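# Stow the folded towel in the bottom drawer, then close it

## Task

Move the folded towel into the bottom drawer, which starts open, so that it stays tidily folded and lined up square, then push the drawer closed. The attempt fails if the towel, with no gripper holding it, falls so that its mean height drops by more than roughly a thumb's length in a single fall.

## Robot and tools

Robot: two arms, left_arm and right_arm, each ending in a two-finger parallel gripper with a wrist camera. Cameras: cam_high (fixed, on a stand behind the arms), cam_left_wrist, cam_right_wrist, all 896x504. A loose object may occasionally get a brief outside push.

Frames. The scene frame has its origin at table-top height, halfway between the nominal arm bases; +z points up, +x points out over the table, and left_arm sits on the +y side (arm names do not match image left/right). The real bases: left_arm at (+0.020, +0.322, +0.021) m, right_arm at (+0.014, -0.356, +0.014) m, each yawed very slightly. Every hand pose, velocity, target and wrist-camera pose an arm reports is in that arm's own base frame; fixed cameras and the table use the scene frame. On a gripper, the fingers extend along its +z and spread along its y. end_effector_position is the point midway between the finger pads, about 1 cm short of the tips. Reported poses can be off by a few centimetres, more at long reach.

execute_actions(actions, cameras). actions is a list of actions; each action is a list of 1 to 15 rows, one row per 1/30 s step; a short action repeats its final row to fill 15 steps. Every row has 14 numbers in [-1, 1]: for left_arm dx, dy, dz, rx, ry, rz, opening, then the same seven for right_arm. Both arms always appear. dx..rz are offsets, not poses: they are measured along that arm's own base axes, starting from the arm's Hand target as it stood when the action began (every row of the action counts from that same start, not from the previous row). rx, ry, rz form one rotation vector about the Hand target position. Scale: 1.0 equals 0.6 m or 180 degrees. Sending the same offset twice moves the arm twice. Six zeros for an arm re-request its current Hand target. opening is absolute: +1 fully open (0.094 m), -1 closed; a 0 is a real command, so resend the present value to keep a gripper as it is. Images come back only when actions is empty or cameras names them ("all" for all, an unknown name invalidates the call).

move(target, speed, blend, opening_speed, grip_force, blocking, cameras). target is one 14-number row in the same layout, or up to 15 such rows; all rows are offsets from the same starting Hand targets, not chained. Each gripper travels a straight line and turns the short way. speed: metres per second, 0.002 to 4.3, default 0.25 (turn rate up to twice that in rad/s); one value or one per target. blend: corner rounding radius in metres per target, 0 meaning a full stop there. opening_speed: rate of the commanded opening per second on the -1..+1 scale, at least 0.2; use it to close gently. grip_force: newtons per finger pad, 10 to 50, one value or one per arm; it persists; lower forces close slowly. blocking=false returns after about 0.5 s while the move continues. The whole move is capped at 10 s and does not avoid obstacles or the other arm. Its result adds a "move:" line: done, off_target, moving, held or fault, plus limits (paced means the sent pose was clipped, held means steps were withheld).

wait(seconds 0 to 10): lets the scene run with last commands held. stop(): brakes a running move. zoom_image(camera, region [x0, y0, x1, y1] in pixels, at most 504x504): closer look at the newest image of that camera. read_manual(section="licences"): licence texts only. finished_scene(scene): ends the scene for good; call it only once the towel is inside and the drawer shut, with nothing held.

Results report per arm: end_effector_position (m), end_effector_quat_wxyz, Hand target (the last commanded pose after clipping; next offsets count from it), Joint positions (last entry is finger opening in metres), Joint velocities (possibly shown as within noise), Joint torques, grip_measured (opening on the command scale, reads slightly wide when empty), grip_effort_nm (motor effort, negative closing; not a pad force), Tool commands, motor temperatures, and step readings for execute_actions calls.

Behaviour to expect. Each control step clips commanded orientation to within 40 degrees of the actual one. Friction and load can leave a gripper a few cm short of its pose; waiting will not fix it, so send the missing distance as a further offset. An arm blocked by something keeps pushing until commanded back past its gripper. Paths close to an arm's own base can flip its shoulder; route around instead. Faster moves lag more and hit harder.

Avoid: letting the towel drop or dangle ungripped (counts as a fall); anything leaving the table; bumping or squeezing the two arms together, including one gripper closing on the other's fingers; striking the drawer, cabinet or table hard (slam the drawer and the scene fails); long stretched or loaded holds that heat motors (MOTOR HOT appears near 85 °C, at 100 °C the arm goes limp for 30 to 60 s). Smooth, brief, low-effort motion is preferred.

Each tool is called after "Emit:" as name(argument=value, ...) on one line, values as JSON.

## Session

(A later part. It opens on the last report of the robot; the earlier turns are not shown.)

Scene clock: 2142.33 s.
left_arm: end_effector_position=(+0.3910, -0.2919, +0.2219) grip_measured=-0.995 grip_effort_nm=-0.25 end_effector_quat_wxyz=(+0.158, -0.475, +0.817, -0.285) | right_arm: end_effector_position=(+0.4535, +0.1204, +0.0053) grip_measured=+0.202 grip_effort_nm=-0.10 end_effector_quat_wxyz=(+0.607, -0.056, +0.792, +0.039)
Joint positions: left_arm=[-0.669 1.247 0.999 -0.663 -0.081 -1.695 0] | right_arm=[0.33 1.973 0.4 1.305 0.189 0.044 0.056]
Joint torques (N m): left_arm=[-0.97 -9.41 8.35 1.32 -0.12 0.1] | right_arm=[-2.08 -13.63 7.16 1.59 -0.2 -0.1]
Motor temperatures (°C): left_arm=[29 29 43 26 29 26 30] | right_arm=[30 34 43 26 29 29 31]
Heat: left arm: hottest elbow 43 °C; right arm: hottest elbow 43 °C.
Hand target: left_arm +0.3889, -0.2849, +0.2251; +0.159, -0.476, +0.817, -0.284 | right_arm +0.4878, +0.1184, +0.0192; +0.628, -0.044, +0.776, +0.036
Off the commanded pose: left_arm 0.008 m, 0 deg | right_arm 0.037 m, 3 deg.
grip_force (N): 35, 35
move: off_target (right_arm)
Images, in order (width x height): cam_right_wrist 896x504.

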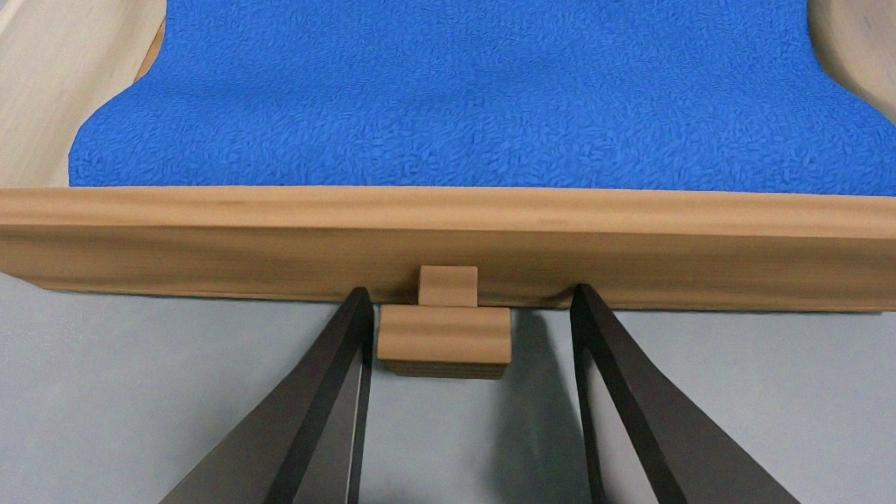

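Emit:
move(target=[0,0,0,0,0,0,-1,0.11,0.022,0.045,0,0,0,0.2], speed=0.06, cameras=["cam_high", "cam_right_wrist"])

Scene clock: 2152.60 s.
left_arm: end_effector_position=(+0.3910, -0.2919, +0.2219) grip_measured=-0.995 grip_effort_nm=-0.25 end_effector_quat_wxyz=(+0.158, -0.475, +0.817, -0.285) | right_arm: end_effector_position=(+0.4749, +0.1192, +0.0081) grip_measured=+0.201 grip_effort_nm=-0.09 end_effector_quat_wxyz=(+0.571, -0.059, +0.818, +0.026)
Joint positions: left_arm=[-0.669 1.247 0.999 -0.663 -0.081 -1.695 0] | right_arm=[0.311 1.874 0.459 1.056 0.182 0.04 0.056]
Joint torques (N m): left_arm=[-1.03 -9.11 8.21 1.36 -0.1 0.11] | right_arm=[-1.49 -12.51 14.89 2.73 -0.59 -0.16]
Heat: left arm: hottest elbow 43 °C; right arm: hottest elbow 43 °C.
Hand target: left_arm +0.3889, -0.2849, +0.2251; +0.159, -0.476, +0.817, -0.284 | right_arm +0.5537, +0.1316, +0.0460; +0.628, -0.044, +0.776, +0.036
Off the commanded pose: left_arm 0.008 m, 0 deg | right_arm 0.088 m, 8 deg.
grip_force (N): 35, 35
move: off_target (right_arm)
Images, in order (width x height): cam_high 896x504, cam_right_wrist 896x504.

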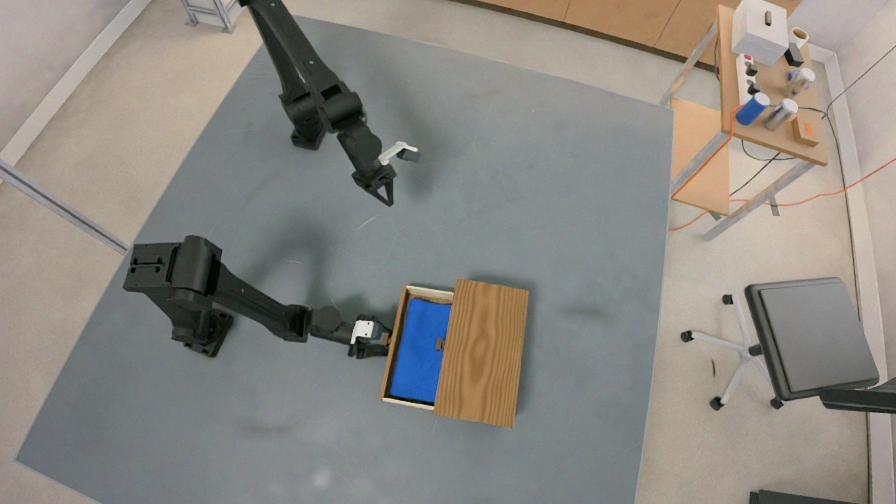

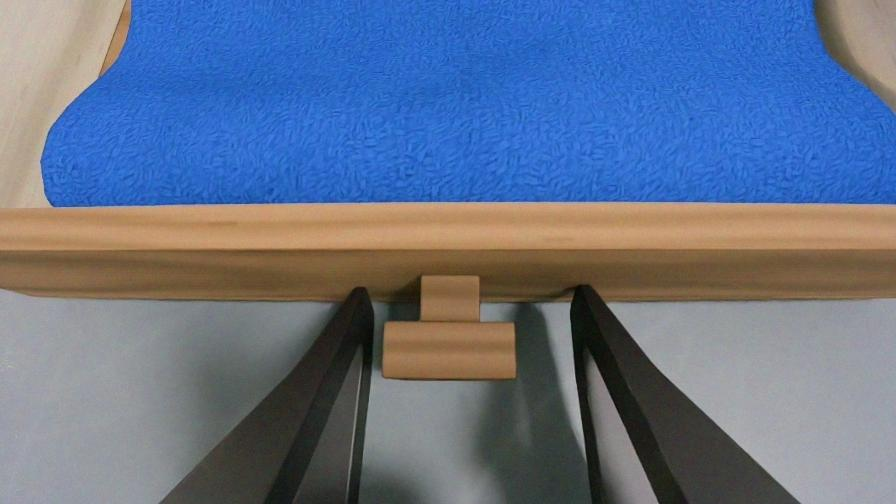

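Emit:
wait(seconds=0, cameras=["all"])

Emit:
zoom_image(camera="cam_left_wrist", region=[400, 0, 720, 240])

Emit:
zoom_image(camera="cam_high", region=[360, 260, 560, 440])

Scene clock: 2236.70 s.
left_arm: end_effector_position=(+0.3910, -0.2919, +0.2219) grip_measured=-0.995 grip_effort_nm=-0.25 end_effector_quat_wxyz=(+0.158, -0.475, +0.817, -0.285) | right_arm: end_effector_position=(+0.4749, +0.1192, +0.0081) grip_measured=+0.201 grip_effort_nm=-0.08 end_effector_quat_wxyz=(+0.571, -0.059, +0.818, +0.026)
Joint positions: left_arm=[-0.669 1.247 0.999 -0.663 -0.081 -1.695 0] | right_arm=[0.311 1.874 0.459 1.056 0.182 0.04 0.056]
Joint torques (N m): left_arm=[-0.73 -9.52 8.57 1.26 -0.15 0.13] | right_arm=[-1.67 -12.63 14.82 2.61 -0.59 -0.11]
Motor temperatures (°C): left_arm=[29 29 43 26 29 26 30] | right_arm=[30 33 54 26 29 29 31]
Heat: left arm: hottest elbow 43 °C; right arm: hottest elbow 54 °C.
Hand target: left_arm +0.3889, -0.2849, +0.2251; +0.159, -0.476, +0.817, -0.284 | right_arm +0.5537, +0.1316, +0.0460; +0.628, -0.044, +0.776, +0.036
Tool commands: left_gripper/opening=-1.0 right_gripper/opening=+0.2
Off the commanded pose: left_arm 0.008 m, 0 deg | right_arm 0.088 m, 8 deg.
grip_force (N): 35, 35

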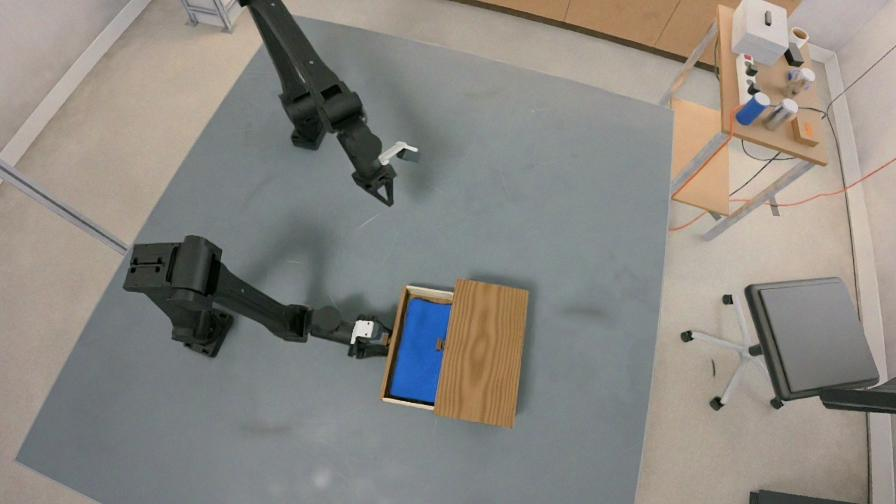

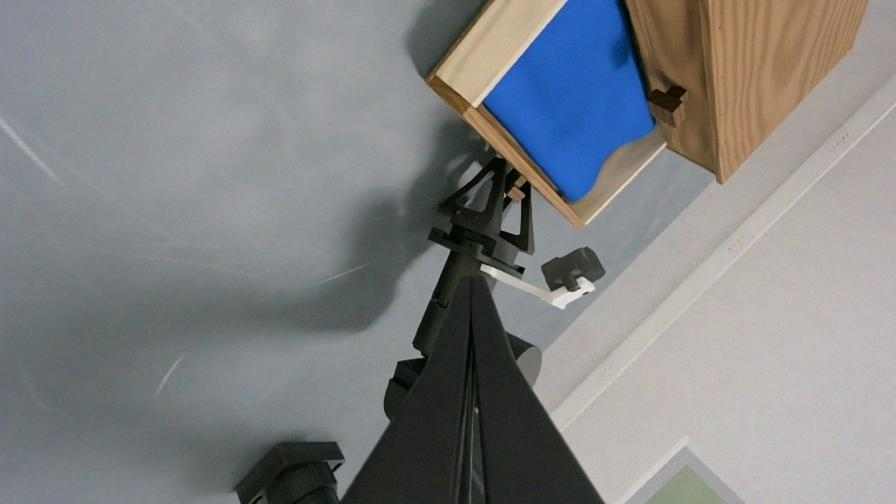

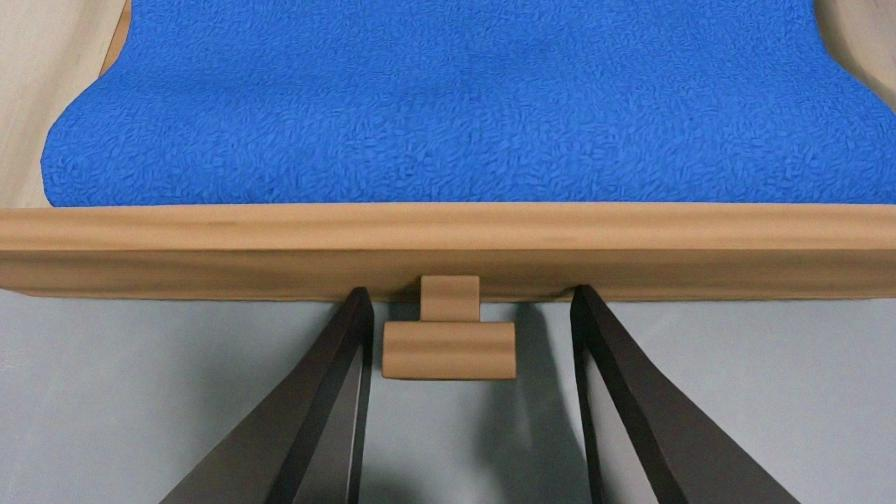

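Scaled by 1.575 from the camera's 896x504 image, which has a finer 1280x720 frame.

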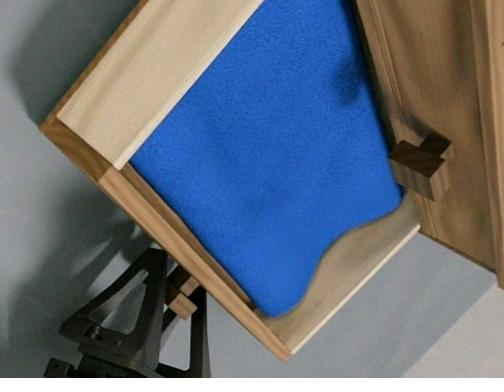

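Scaled by 2.520 from the camera's 896x504 image, which has a finer 1280x720 frame.

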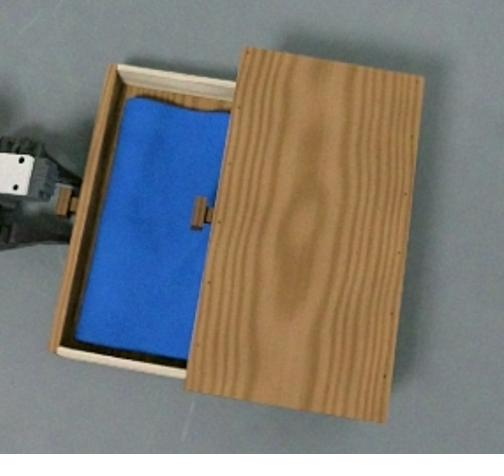

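Emit:
move(target=[0.48,-0.365,0.03,0,0,0,-1,-0.145,-0.005,-0.05,0,0,0,0.2], speed=0.15, cameras=["all"])

Scene clock: 2327.00 s.
left_arm: end_effector_position=(+0.6633, -0.5042, +0.2211) grip_measured=-0.995 grip_effort_nm=-0.25 end_effector_quat_wxyz=(+0.151, -0.476, +0.824, -0.268) | right_arm: end_effector_position=(+0.4720, +0.1236, +0.0218) grip_measured=+0.201 grip_effort_nm=-0.09 end_effector_quat_wxyz=(+0.629, -0.043, +0.775, +0.030)
Joint positions: left_arm=[-0.666 2.235 2.328 -1.043 -0.078 -1.689 0] | right_arm=[0.339 1.96 0.441 1.305 0.23 0.041 0.056]
Joint torques (N m): left_arm=[-1.08 -19.37 14.72 1.26 -0.14 0.12] | right_arm=[0.97 -11.81 1.44 3.64 0.12 0.01]
Motor temperatures (°C): left_arm=[29 29 45 26 29 26 30] | right_arm=[30 33 56 26 29 29 31]
Heat: left arm: hottest elbow 45 °C; right arm: hottest elbow 56 °C.
Hand target: left_arm +0.6768, -0.5042, +0.2431; +0.159, -0.475, +0.817, -0.284 | right_arm +0.4667, +0.1285, +0.0159; +0.628, -0.044, +0.776, +0.036
Off the commanded pose: left_arm 0.026 m, 2 deg | right_arm 0.009 m, 1 deg.
grip_force (N): 35, 35
move: off_target (left_arm)

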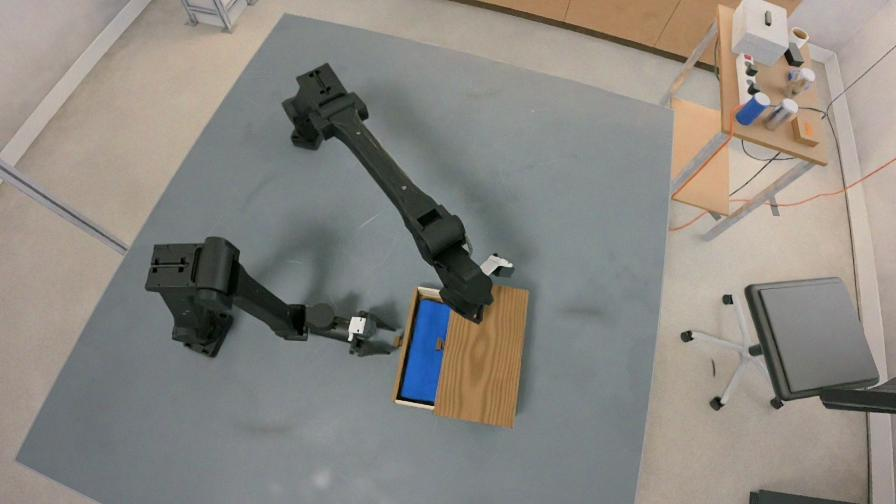

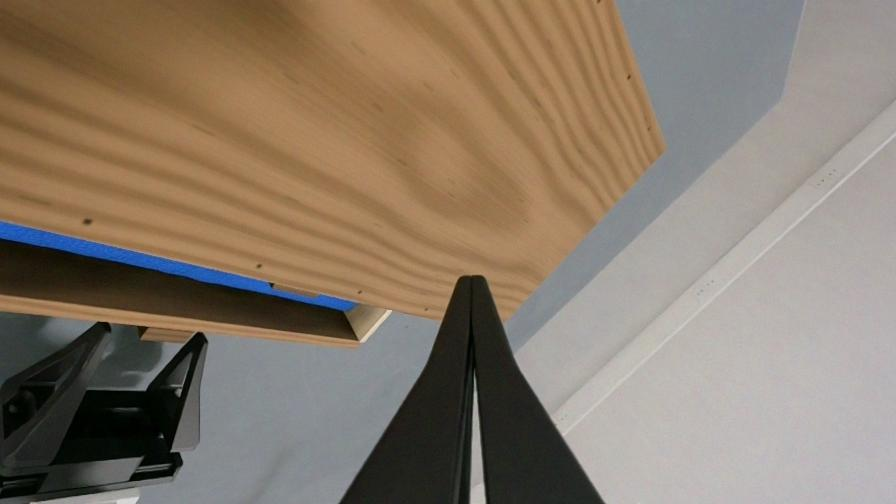

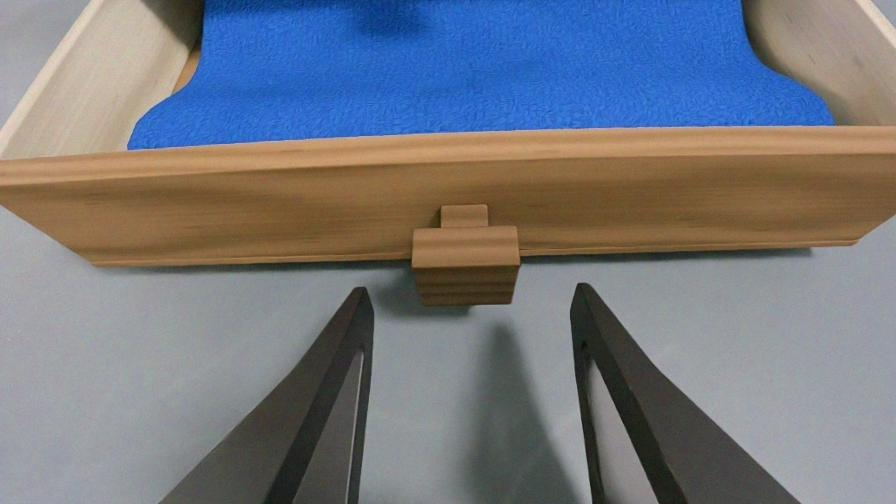

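Emit:
move(target=[0,0,-0.19,0,0,0,-1,0,0,0,0,0,0,0.2], speed=0.12, cameras=["cam_high", "cam_left_wrist"])

Scene clock: 2349.37 s.
left_arm: end_effector_position=(+0.6699, -0.5095, +0.1454) grip_measured=-0.995 grip_effort_nm=-0.25 end_effector_quat_wxyz=(+0.159, -0.473, +0.817, -0.288) | right_arm: end_effector_position=(+0.4720, +0.1236, +0.0218) grip_measured=+0.201 grip_effort_nm=-0.08 end_effector_quat_wxyz=(+0.629, -0.043, +0.775, +0.030)
Joint positions: left_arm=[-0.666 2.238 2.118 -0.785 -0.077 -1.689 0] | right_arm=[0.339 1.96 0.441 1.305 0.23 0.041 0.056]
Joint torques (N m): left_arm=[-1.03 -19.37 8.27 2.62 -0.14 0.11] | right_arm=[1.03 -11.4 1.55 3.62 0.15 0.03]
Motor temperatures (°C): left_arm=[29 30 48 26 29 26 30] | right_arm=[30 34 50 26 29 29 31]
Heat: left arm: hottest elbow 48 °C; right arm: hottest elbow 50 °C.
Hand target: left_arm +0.6768, -0.5042, +0.1289; +0.159, -0.475, +0.817, -0.284 | right_arm +0.4667, +0.1285, +0.0160; +0.628, -0.044, +0.776, +0.036
Off the commanded pose: left_arm 0.018 m, 0 deg | right_arm 0.009 m, 1 deg.
grip_force (N): 35, 35
move: off_target (left_arm)
Images, in order (width x height): cam_high 896x504, cam_left_wrist 896x504.

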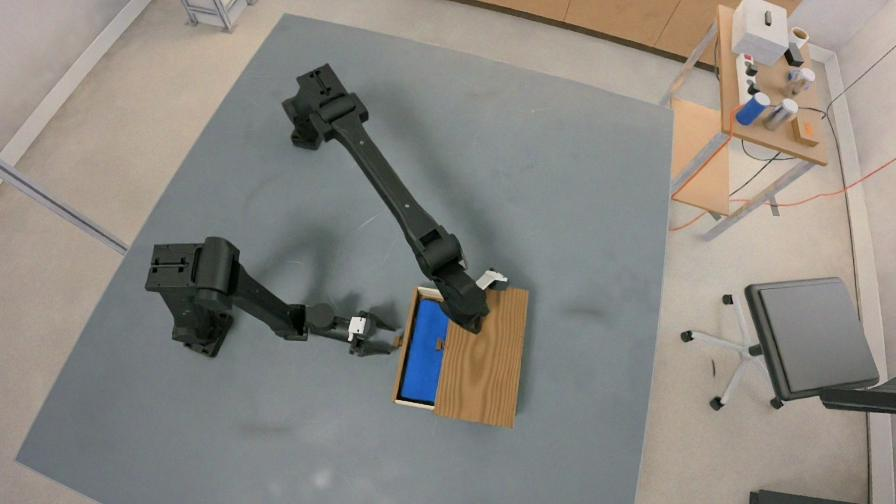

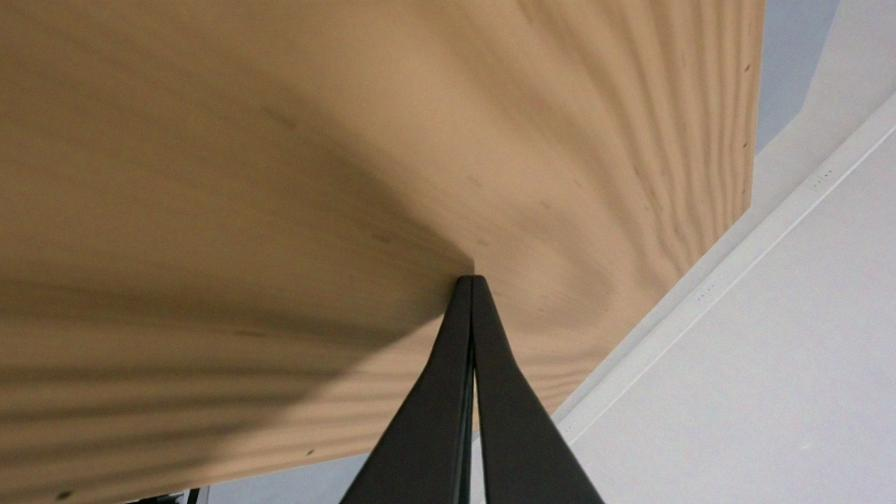

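Emit:
zoom_image(camera="cam_left_wrist", region=[400, 200, 560, 320])

Scaled by 3.150 from the camera's 896x504 image, which has a finer 1280x720 frame.

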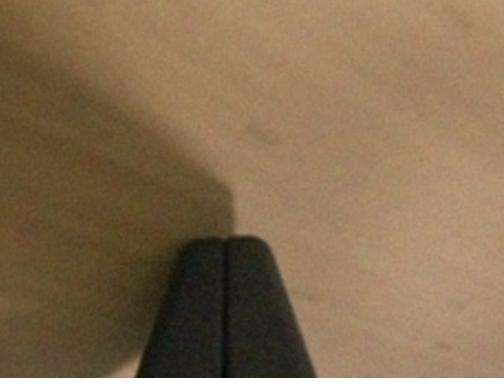

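Emit:
move(target=[0,0,-0.06,0,0,0,-1,0,0,0,0,0,0,0.2], speed=0.05, cameras=["cam_left_wrist"])

Emit:
zoom_image(camera="cam_left_wrist", region=[400, 200, 560, 320])

Scene clock: 2360.50 s.
left_arm: end_effector_position=(+0.6782, -0.5159, +0.1426) grip_measured=-0.995 grip_effort_nm=-0.25 end_effector_quat_wxyz=(+0.170, -0.469, +0.807, -0.316) | right_arm: end_effector_position=(+0.4720, +0.1236, +0.0218) grip_measured=+0.201 grip_effort_nm=-0.08 end_effector_quat_wxyz=(+0.629, -0.043, +0.775, +0.030)
Joint positions: left_arm=[-0.666 2.238 2.082 -0.684 -0.077 -1.689 0] | right_arm=[0.339 1.96 0.441 1.305 0.23 0.041 0.056]
Joint torques (N m): left_arm=[-0.91 -18.37 6.22 1.81 -0.11 0.11] | right_arm=[0.97 -11.16 1.52 3.56 0.08 0.03]
Heat: left arm: hottest elbow 48 °C; right arm: hottest elbow 47 °C.
Hand target: left_arm +0.6768, -0.5042, +0.0930; +0.159, -0.475, +0.817, -0.284 | right_arm +0.4667, +0.1285, +0.0160; +0.628, -0.044, +0.776, +0.036
Off the commanded pose: left_arm 0.051 m, 4 deg | right_arm 0.009 m, 1 deg.
grip_force (N): 35, 35
move: off_target (left_arm)
Images, in order (width x height): cam_left_wrist 896x504.

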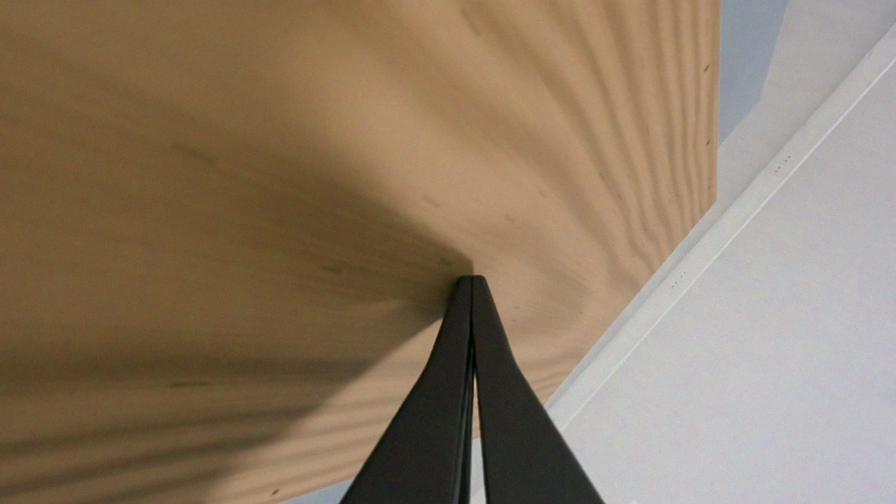

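Scaled by 3.150 from the camera's 896x504 image, which has a finer 1280x720 frame.

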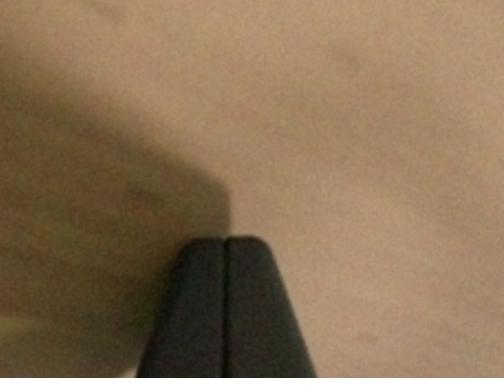

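Emit:
move(target=[-0.05,0.02,-0.07,0,0,0,-1,0,0,0,0,0,0,0.2], speed=0.05, cameras=["cam_high", "cam_left_wrist"])

Scene clock: 2371.30 s.
left_arm: end_effector_position=(+0.6659, -0.5053, +0.1394) grip_measured=-0.995 grip_effort_nm=-0.24 end_effector_quat_wxyz=(+0.186, -0.463, +0.792, -0.350) | right_arm: end_effector_position=(+0.4720, +0.1236, +0.0218) grip_measured=+0.201 grip_effort_nm=-0.08 end_effector_quat_wxyz=(+0.629, -0.043, +0.775, +0.030)
Joint positions: left_arm=[-0.666 2.155 1.892 -0.495 -0.082 -1.689 0] | right_arm=[0.339 1.96 0.441 1.305 0.23 0.041 0.056]
Joint torques (N m): left_arm=[-1.61 -15.27 4.15 0.4 -0.27 0.03] | right_arm=[1.38 -11.75 1.47 3.55 0.11 0.08]
Heat: left arm: hottest elbow 47 °C; right arm: hottest elbow 46 °C.
Hand target: left_arm +0.6467, -0.4921, +0.0509; +0.159, -0.475, +0.817, -0.284 | right_arm +0.4667, +0.1285, +0.0159; +0.628, -0.044, +0.776, +0.036
Off the commanded pose: left_arm 0.091 m, 9 deg | right_arm 0.009 m, 1 deg.
grip_force (N): 35, 35
move: off_target (left_arm)
Images, in order (width x height): cam_high 896x504, cam_left_wrist 896x504.

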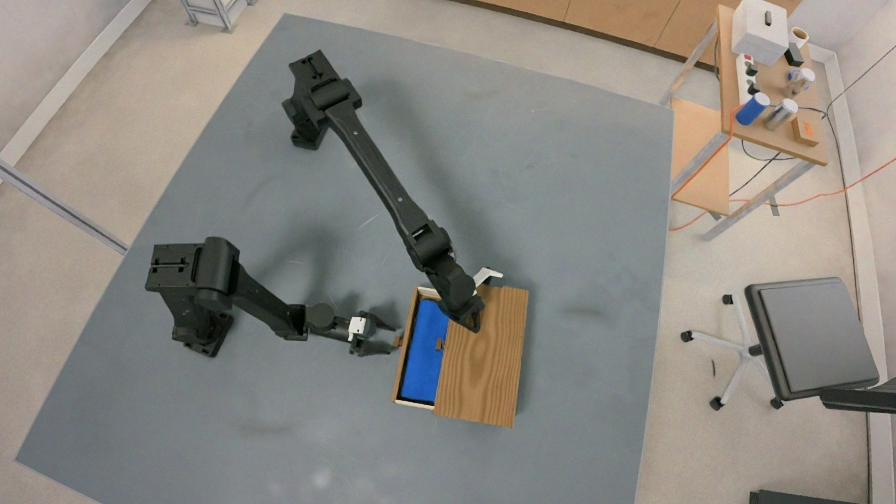

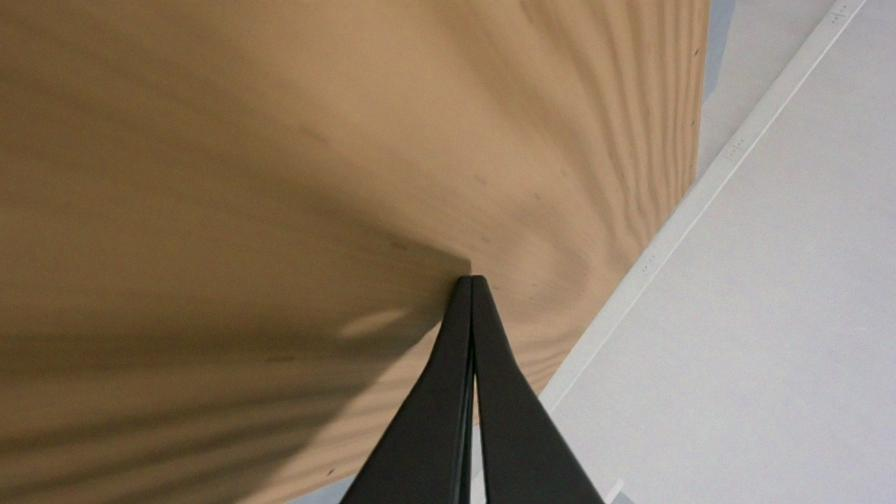

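Emit:
move(target=[0,0,0,0,0,0,-1,0.155,0.01,0.03,0,0,0,0.2], speed=0.05, cameras=["all"])

Scene clock: 2387.20 s.
left_arm: end_effector_position=(+0.6659, -0.5053, +0.1396) grip_measured=-0.995 grip_effort_nm=-0.24 end_effector_quat_wxyz=(+0.186, -0.463, +0.792, -0.350) | right_arm: end_effector_position=(+0.5422, +0.1378, +0.0265) grip_measured=+0.201 grip_effort_nm=-0.08 end_effector_quat_wxyz=(+0.618, -0.049, +0.783, +0.039)
Joint positions: left_arm=[-0.666 2.154 1.891 -0.495 -0.082 -1.689 0] | right_arm=[0.303 1.959 0.631 1.09 0.172 0.041 0.056]
Joint torques (N m): left_arm=[-1.85 -15.15 4.1 0.44 -0.24 0.06] | right_arm=[-0.67 -14.92 6.72 2.1 -0.14 -0.11]
Motor temperatures (°C): left_arm=[29 32 46 26 29 26 30] | right_arm=[30 34 44 26 29 29 30]
Heat: left arm: hottest elbow 46 °C; right arm: hottest elbow 44 °C.
Hand target: left_arm +0.6467, -0.4921, +0.0510; +0.159, -0.475, +0.817, -0.284 | right_arm +0.5596, +0.1346, +0.0340; +0.628, -0.044, +0.776, +0.036
Off the commanded pose: left_arm 0.092 m, 9 deg | right_arm 0.019 m, 1 deg.
grip_force (N): 35, 35
move: off_target (left_arm, right_arm)

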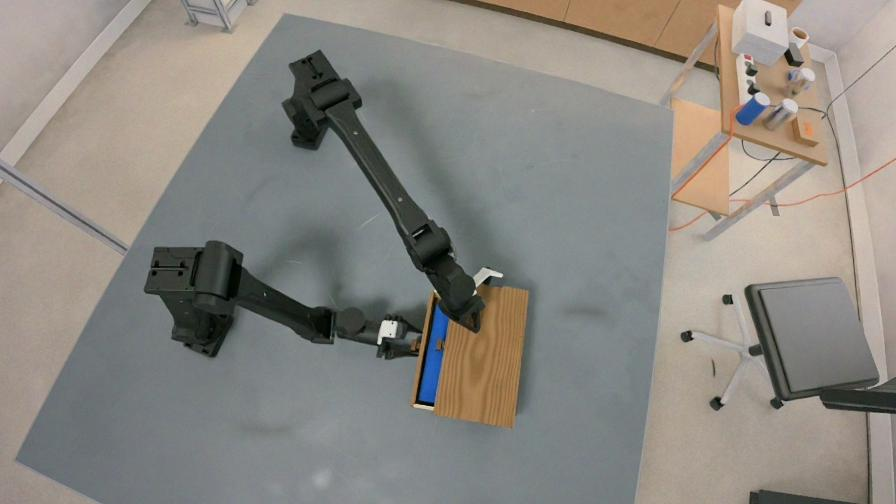

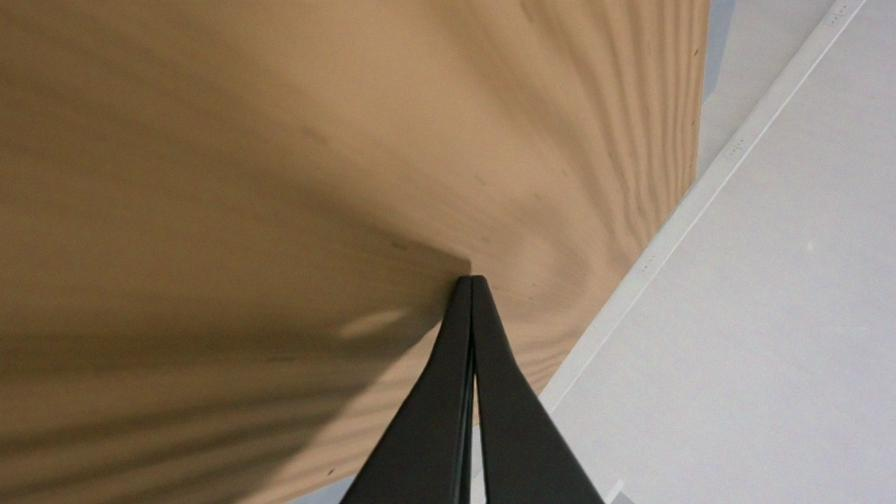

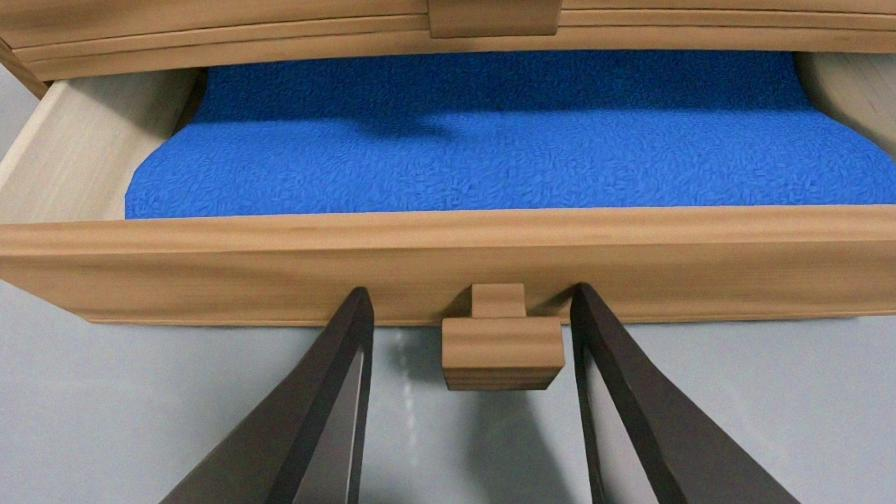

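Emit:
move(target=[0,0,0,0,0,0,-1,-0.053,-0.018,-0.025,0,-0.0556,-0.0133,0.2], speed=0.08, cameras=["cam_right_wrist"])

Scene clock: 2411.10 s.
left_arm: end_effector_position=(+0.6659, -0.5053, +0.1396) grip_measured=-0.995 grip_effort_nm=-0.24 end_effector_quat_wxyz=(+0.186, -0.463, +0.792, -0.350) | right_arm: end_effector_position=(+0.5322, +0.1239, +0.0263) grip_measured=+0.201 grip_effort_nm=-0.08 end_effector_quat_wxyz=(+0.695, -0.027, +0.718, +0.023)
Joint positions: left_arm=[-0.666 2.154 1.891 -0.495 -0.082 -1.689 0] | right_arm=[0.303 2.127 0.614 1.478 0.233 0.003 0.056]
Joint torques (N m): left_arm=[-1.79 -15.33 4.22 0.35 -0.25 0.04] | right_arm=[-0.09 -13.63 1.58 3.28 0.08 -0.16]
Heat: left arm: hottest elbow 44 °C; right arm: hottest elbow 44 °C.
Hand target: left_arm +0.6467, -0.4921, +0.0510; +0.159, -0.475, +0.817, -0.284 | right_arm +0.5280, +0.1238, +0.0190; +0.694, -0.031, +0.719, +0.019
Off the commanded pose: left_arm 0.092 m, 9 deg | right_arm 0.009 m, 1 deg.
grip_force (N): 35, 35
move: off_target (left_arm)
Images, in order (width x height): cam_right_wrist 896x504.

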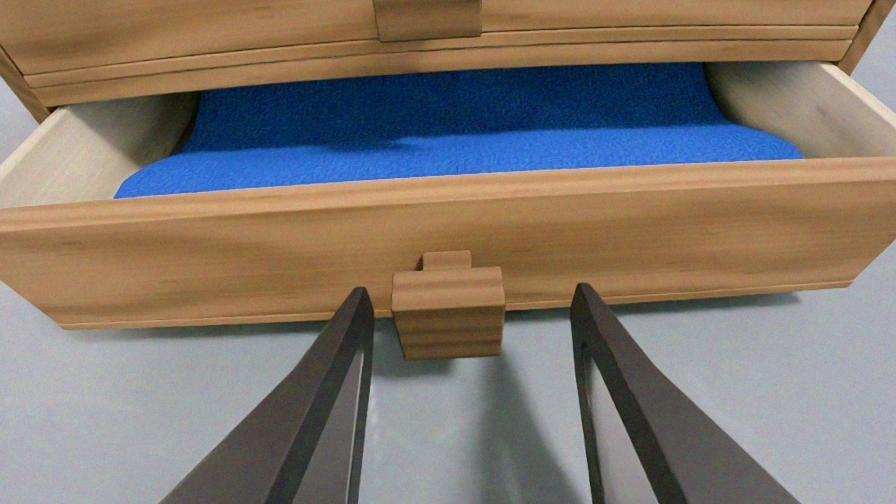

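Emit:
move(target=[0,0,0,0,0,0,-1,0.12,0.022,0.0,0,0,0,0.2], speed=0.05, cameras=["all"])

Scene clock: 2425.30 s.
left_arm: end_effector_position=(+0.6659, -0.5053, +0.1396) grip_measured=-0.995 grip_effort_nm=-0.24 end_effector_quat_wxyz=(+0.186, -0.463, +0.792, -0.350) | right_arm: end_effector_position=(+0.5873, +0.1415, +0.0264) grip_measured=+0.201 grip_effort_nm=-0.08 end_effector_quat_wxyz=(+0.695, -0.031, +0.718, +0.027)
Joint positions: left_arm=[-0.666 2.154 1.891 -0.495 -0.082 -1.689 0] | right_arm=[0.3 2.152 0.772 1.347 0.218 0.002 0.056]
Joint torques (N m): left_arm=[-1.67 -14.97 4.23 0.49 -0.25 0.02] | right_arm=[-1.38 -15.74 5.83 1.73 -0.16 -0.11]
Heat: left arm: hottest elbow 43 °C; right arm: hottest elbow 42 °C.
Hand target: left_arm +0.6467, -0.4922, +0.0510; +0.159, -0.475, +0.817, -0.284 | right_arm +0.5999, +0.1370, +0.0190; +0.694, -0.031, +0.720, +0.019
Off the commanded pose: left_arm 0.092 m, 9 deg | right_arm 0.015 m, 1 deg.
grip_force (N): 35, 35
move: off_target (left_arm, right_arm)

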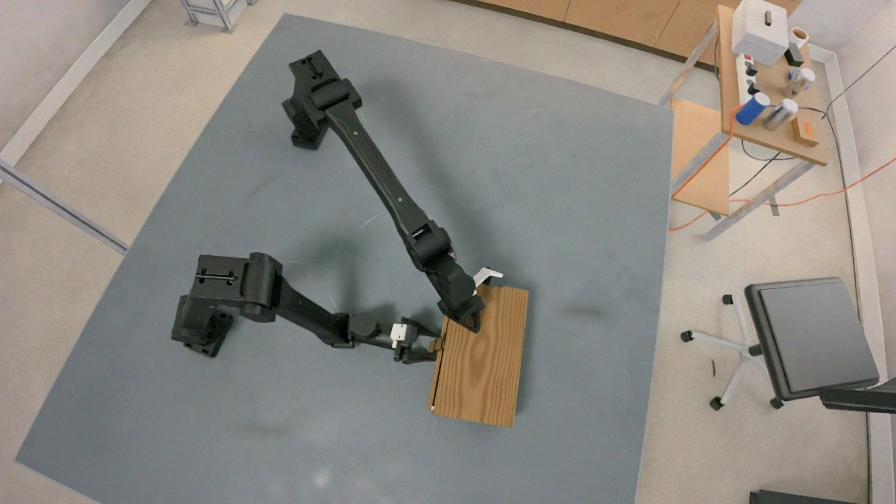

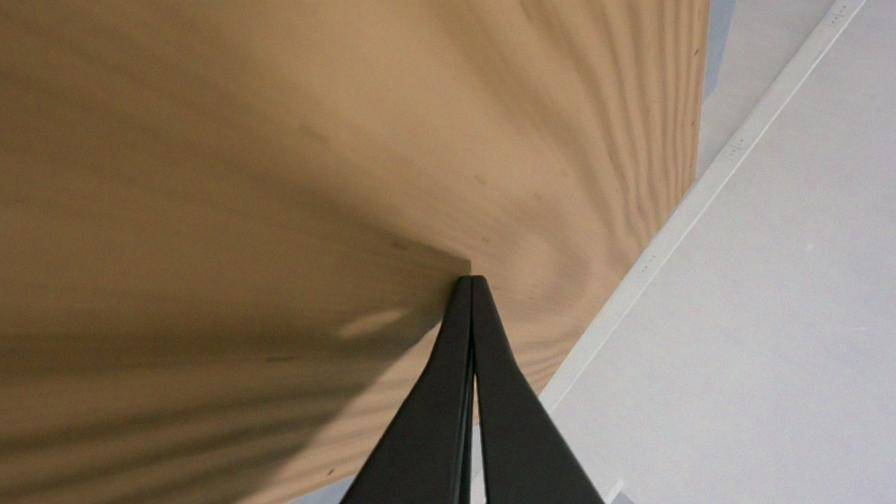

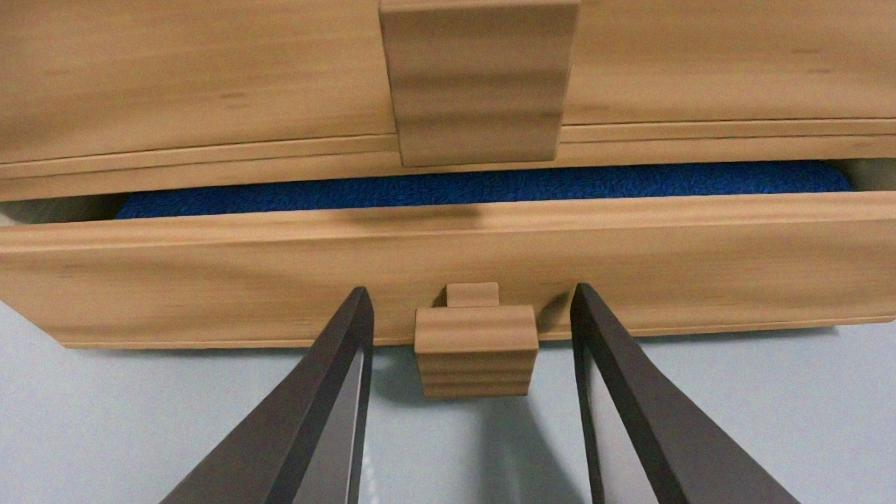

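Emit:
move(target=[0,0,0,0,0,0,-1,0.045,0.002,0.0,0,0,0,0.2], speed=0.04, cameras=["cam_high", "cam_right_wrist"])

Scene clock: 2435.20 s.
left_arm: end_effector_position=(+0.6659, -0.5053, +0.1396) grip_measured=-0.995 grip_effort_nm=-0.24 end_effector_quat_wxyz=(+0.186, -0.463, +0.792, -0.350) | right_arm: end_effector_position=(+0.6057, +0.1423, +0.0253) grip_measured=+0.201 grip_effort_nm=-0.08 end_effector_quat_wxyz=(+0.694, -0.032, +0.719, +0.027)
Joint positions: left_arm=[-0.666 2.154 1.891 -0.495 -0.082 -1.689 0] | right_arm=[0.288 2.164 0.823 1.304 0.204 0.002 0.056]
Joint torques (N m): left_arm=[-2.26 -15.33 4.25 0.51 -0.27 0.04] | right_arm=[-0.15 -15.56 7.77 1.22 -0.16 -0.17]
Heat: left arm: hottest elbow 42 °C; right arm: hottest elbow 42 °C.
Hand target: left_arm +0.6467, -0.4922, +0.0510; +0.159, -0.475, +0.817, -0.284 | right_arm +0.6268, +0.1383, +0.0188; +0.693, -0.031, +0.720, +0.019
Off the commanded pose: left_arm 0.092 m, 9 deg | right_arm 0.022 m, 1 deg.
grip_force (N): 35, 35
move: off_target (left_arm, right_arm)
Images, in order (width x height): cam_high 896x504, cam_right_wrist 896x504.

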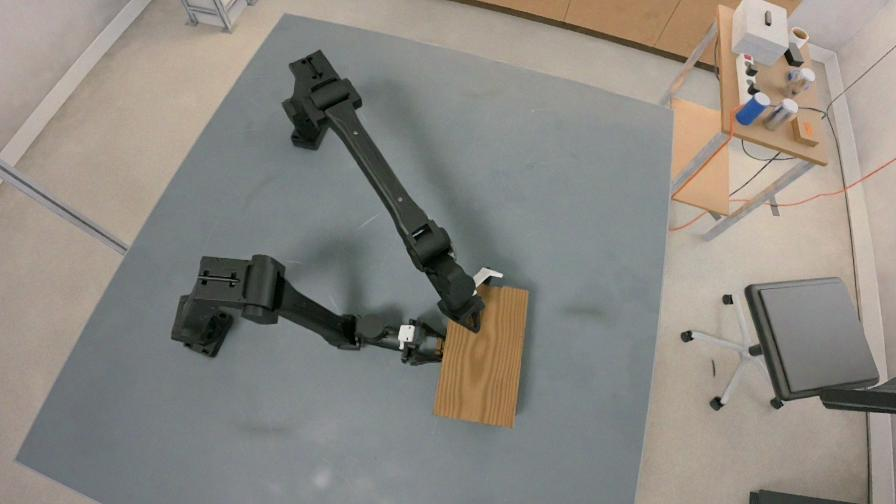

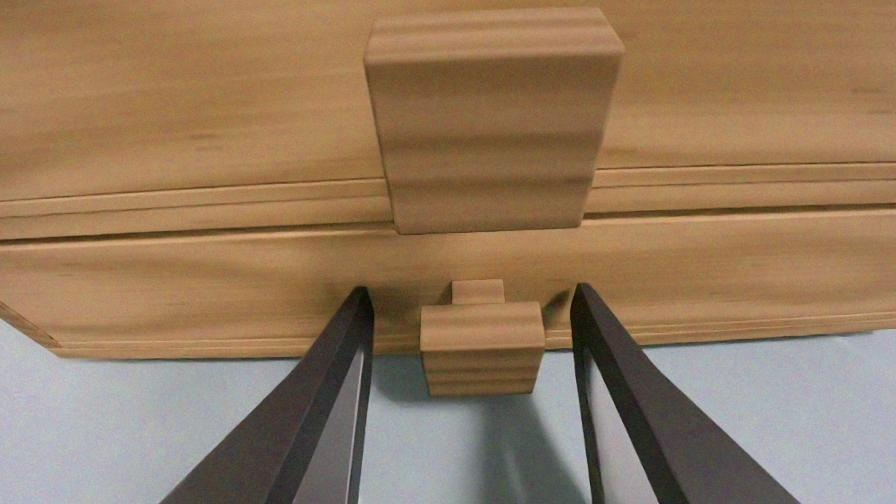

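Emit:
move(target=[0,0,0,0,0,0,-1,0.03,0.002,0.005,0,0,0,0.2], speed=0.03, cameras=["cam_high", "cam_right_wrist"])

Emit:
zoom_image(camera="cam_right_wrist", region=[440, 160, 896, 400])

Emit:
zoom_image(camera="cam_high", region=[380, 260, 560, 440])

Scene clock: 2441.97 s.
left_arm: end_effector_position=(+0.6659, -0.5053, +0.1396) grip_measured=-0.995 grip_effort_nm=-0.24 end_effector_quat_wxyz=(+0.186, -0.463, +0.792, -0.350) | right_arm: end_effector_position=(+0.6071, +0.1426, +0.0233) grip_measured=+0.201 grip_effort_nm=-0.08 end_effector_quat_wxyz=(+0.690, -0.036, +0.722, +0.029)
Joint positions: left_arm=[-0.666 2.154 1.891 -0.495 -0.082 -1.689 0] | right_arm=[0.285 2.164 0.826 1.292 0.194 0.002 0.056]
Joint torques (N m): left_arm=[-1.96 -15.44 4.31 0.51 -0.25 0.04] | right_arm=[-1.61 -14.92 11.17 -0.06 -0.07 -0.17]
Heat: left arm: hottest elbow 42 °C; right arm: hottest elbow 42 °C.
Hand target: left_arm +0.6467, -0.4922, +0.0510; +0.159, -0.475, +0.817, -0.284 | right_arm +0.6449, +0.1395, +0.0219; +0.694, -0.031, +0.720, +0.019
Off the commanded pose: left_arm 0.092 m, 9 deg | right_arm 0.038 m, 1 deg.
grip_force (N): 35, 35
move: off_target (left_arm, right_arm)
Images, in order (width x height): cam_high 896x504, cam_right_wrist 896x504.

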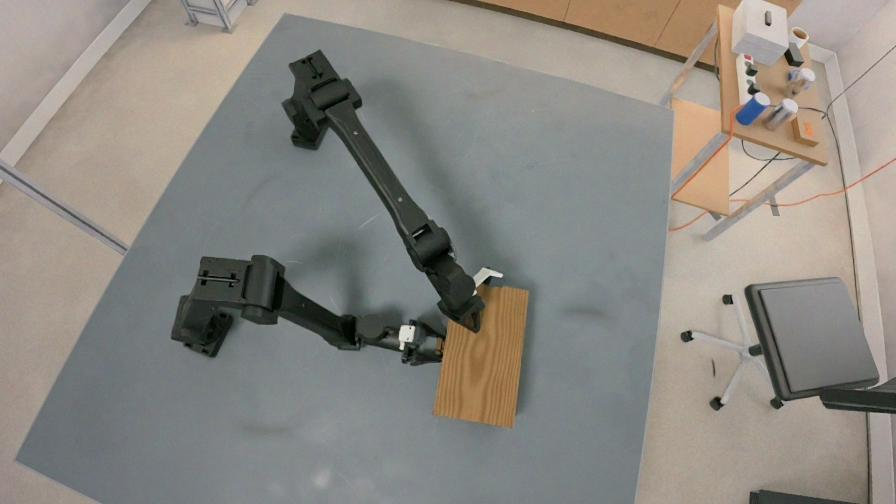

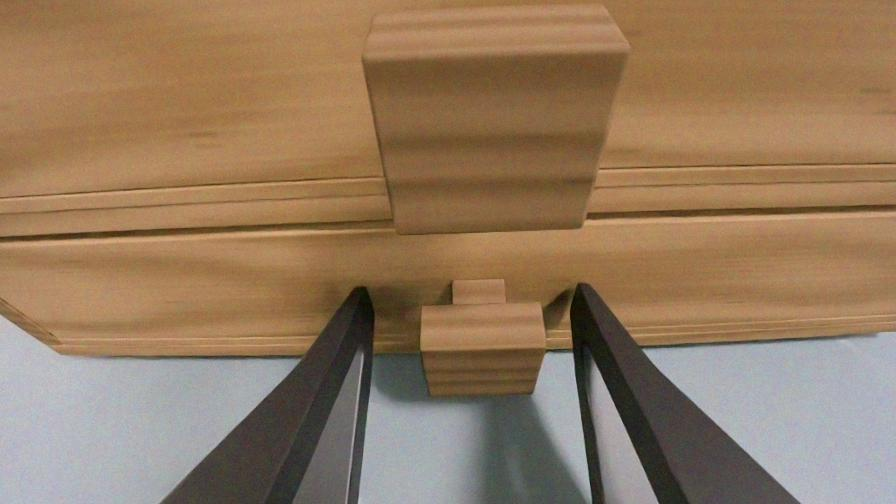

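Scaled by 1.105 from the camera's 896x504 image, which has a finer 1280x720 frame.

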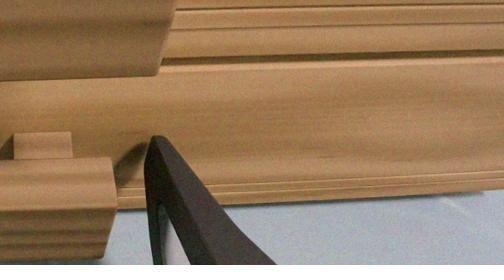

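Scaled by 2.800 from the camera's 896x504 image, which has a finer 1280x720 frame.

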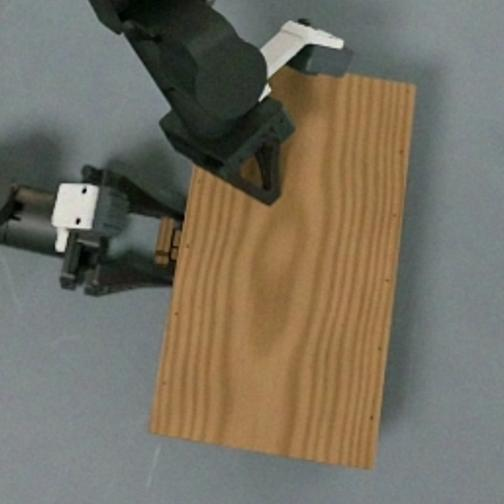

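Emit:
move(target=[0,0,0,0,0,0,-1,-0.18,-0.01,0.005,0,0,0,0.2], speed=0.1, cameras=["cam_high", "cam_right_wrist"])

Emit:
zoom_image(camera="cam_right_wrist", region=[500, 60, 896, 300])

Scene clock: 2451.23 s.
left_arm: end_effector_position=(+0.6659, -0.5053, +0.1396) grip_measured=-0.995 grip_effort_nm=-0.24 end_effector_quat_wxyz=(+0.186, -0.463, +0.792, -0.350) | right_arm: end_effector_position=(+0.5398, +0.1266, +0.0128) grip_measured=+0.201 grip_effort_nm=-0.08 end_effector_quat_wxyz=(+0.683, -0.027, +0.730, +0.015)
Joint positions: left_arm=[-0.666 2.154 1.891 -0.495 -0.082 -1.689 0] | right_arm=[0.309 2.148 0.643 1.437 0.25 0.002 0.056]
Joint torques (N m): left_arm=[-2.14 -15.44 4.14 0.47 -0.26 0.04] | right_arm=[1.61 -16.62 1.48 3.17 0.09 -0.13]
Heat: left arm: hottest elbow 42 °C; right arm: hottest elbow 43 °C.
Hand target: left_arm +0.6467, -0.4922, +0.0510; +0.159, -0.475, +0.817, -0.284 | right_arm +0.5369, +0.1335, +0.0249; +0.693, -0.031, +0.720, +0.019
Off the commanded pose: left_arm 0.092 m, 9 deg | right_arm 0.014 m, 2 deg.
grip_force (N): 35, 35
move: off_target (left_arm, right_arm)
Images, in order (width x height): cam_high 896x504, cam_right_wrist 896x504.

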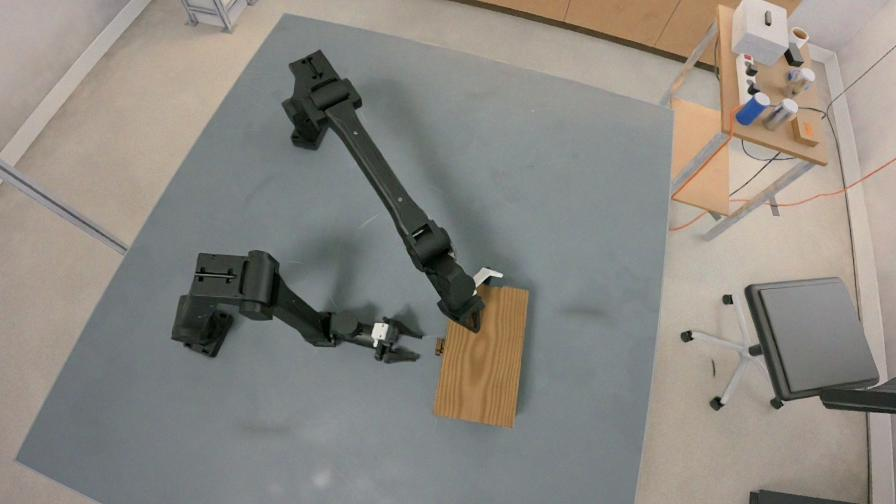

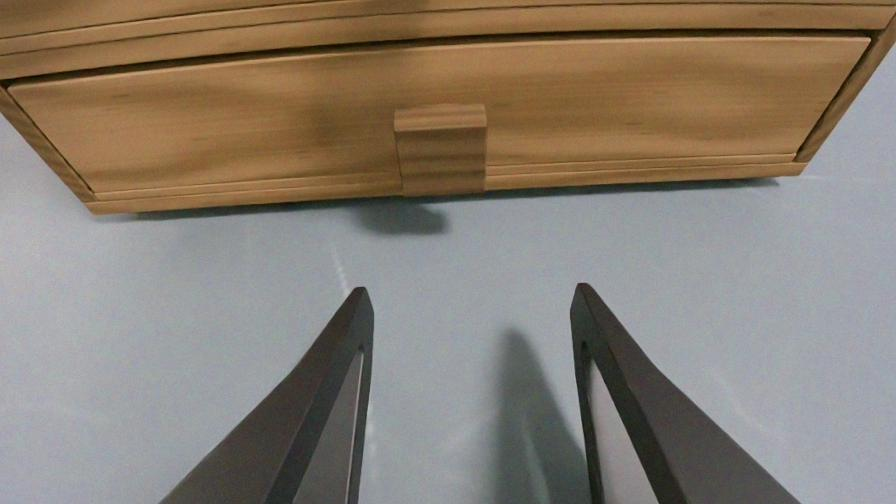

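Scaled by 1.273 from the camera's 896x504 image, which has a finer 1280x720 frame.

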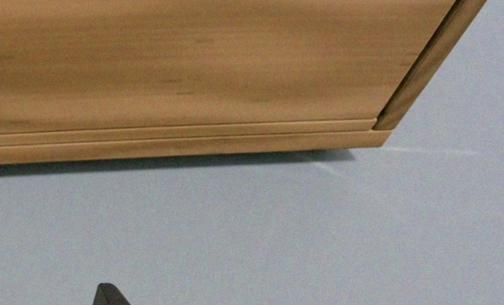

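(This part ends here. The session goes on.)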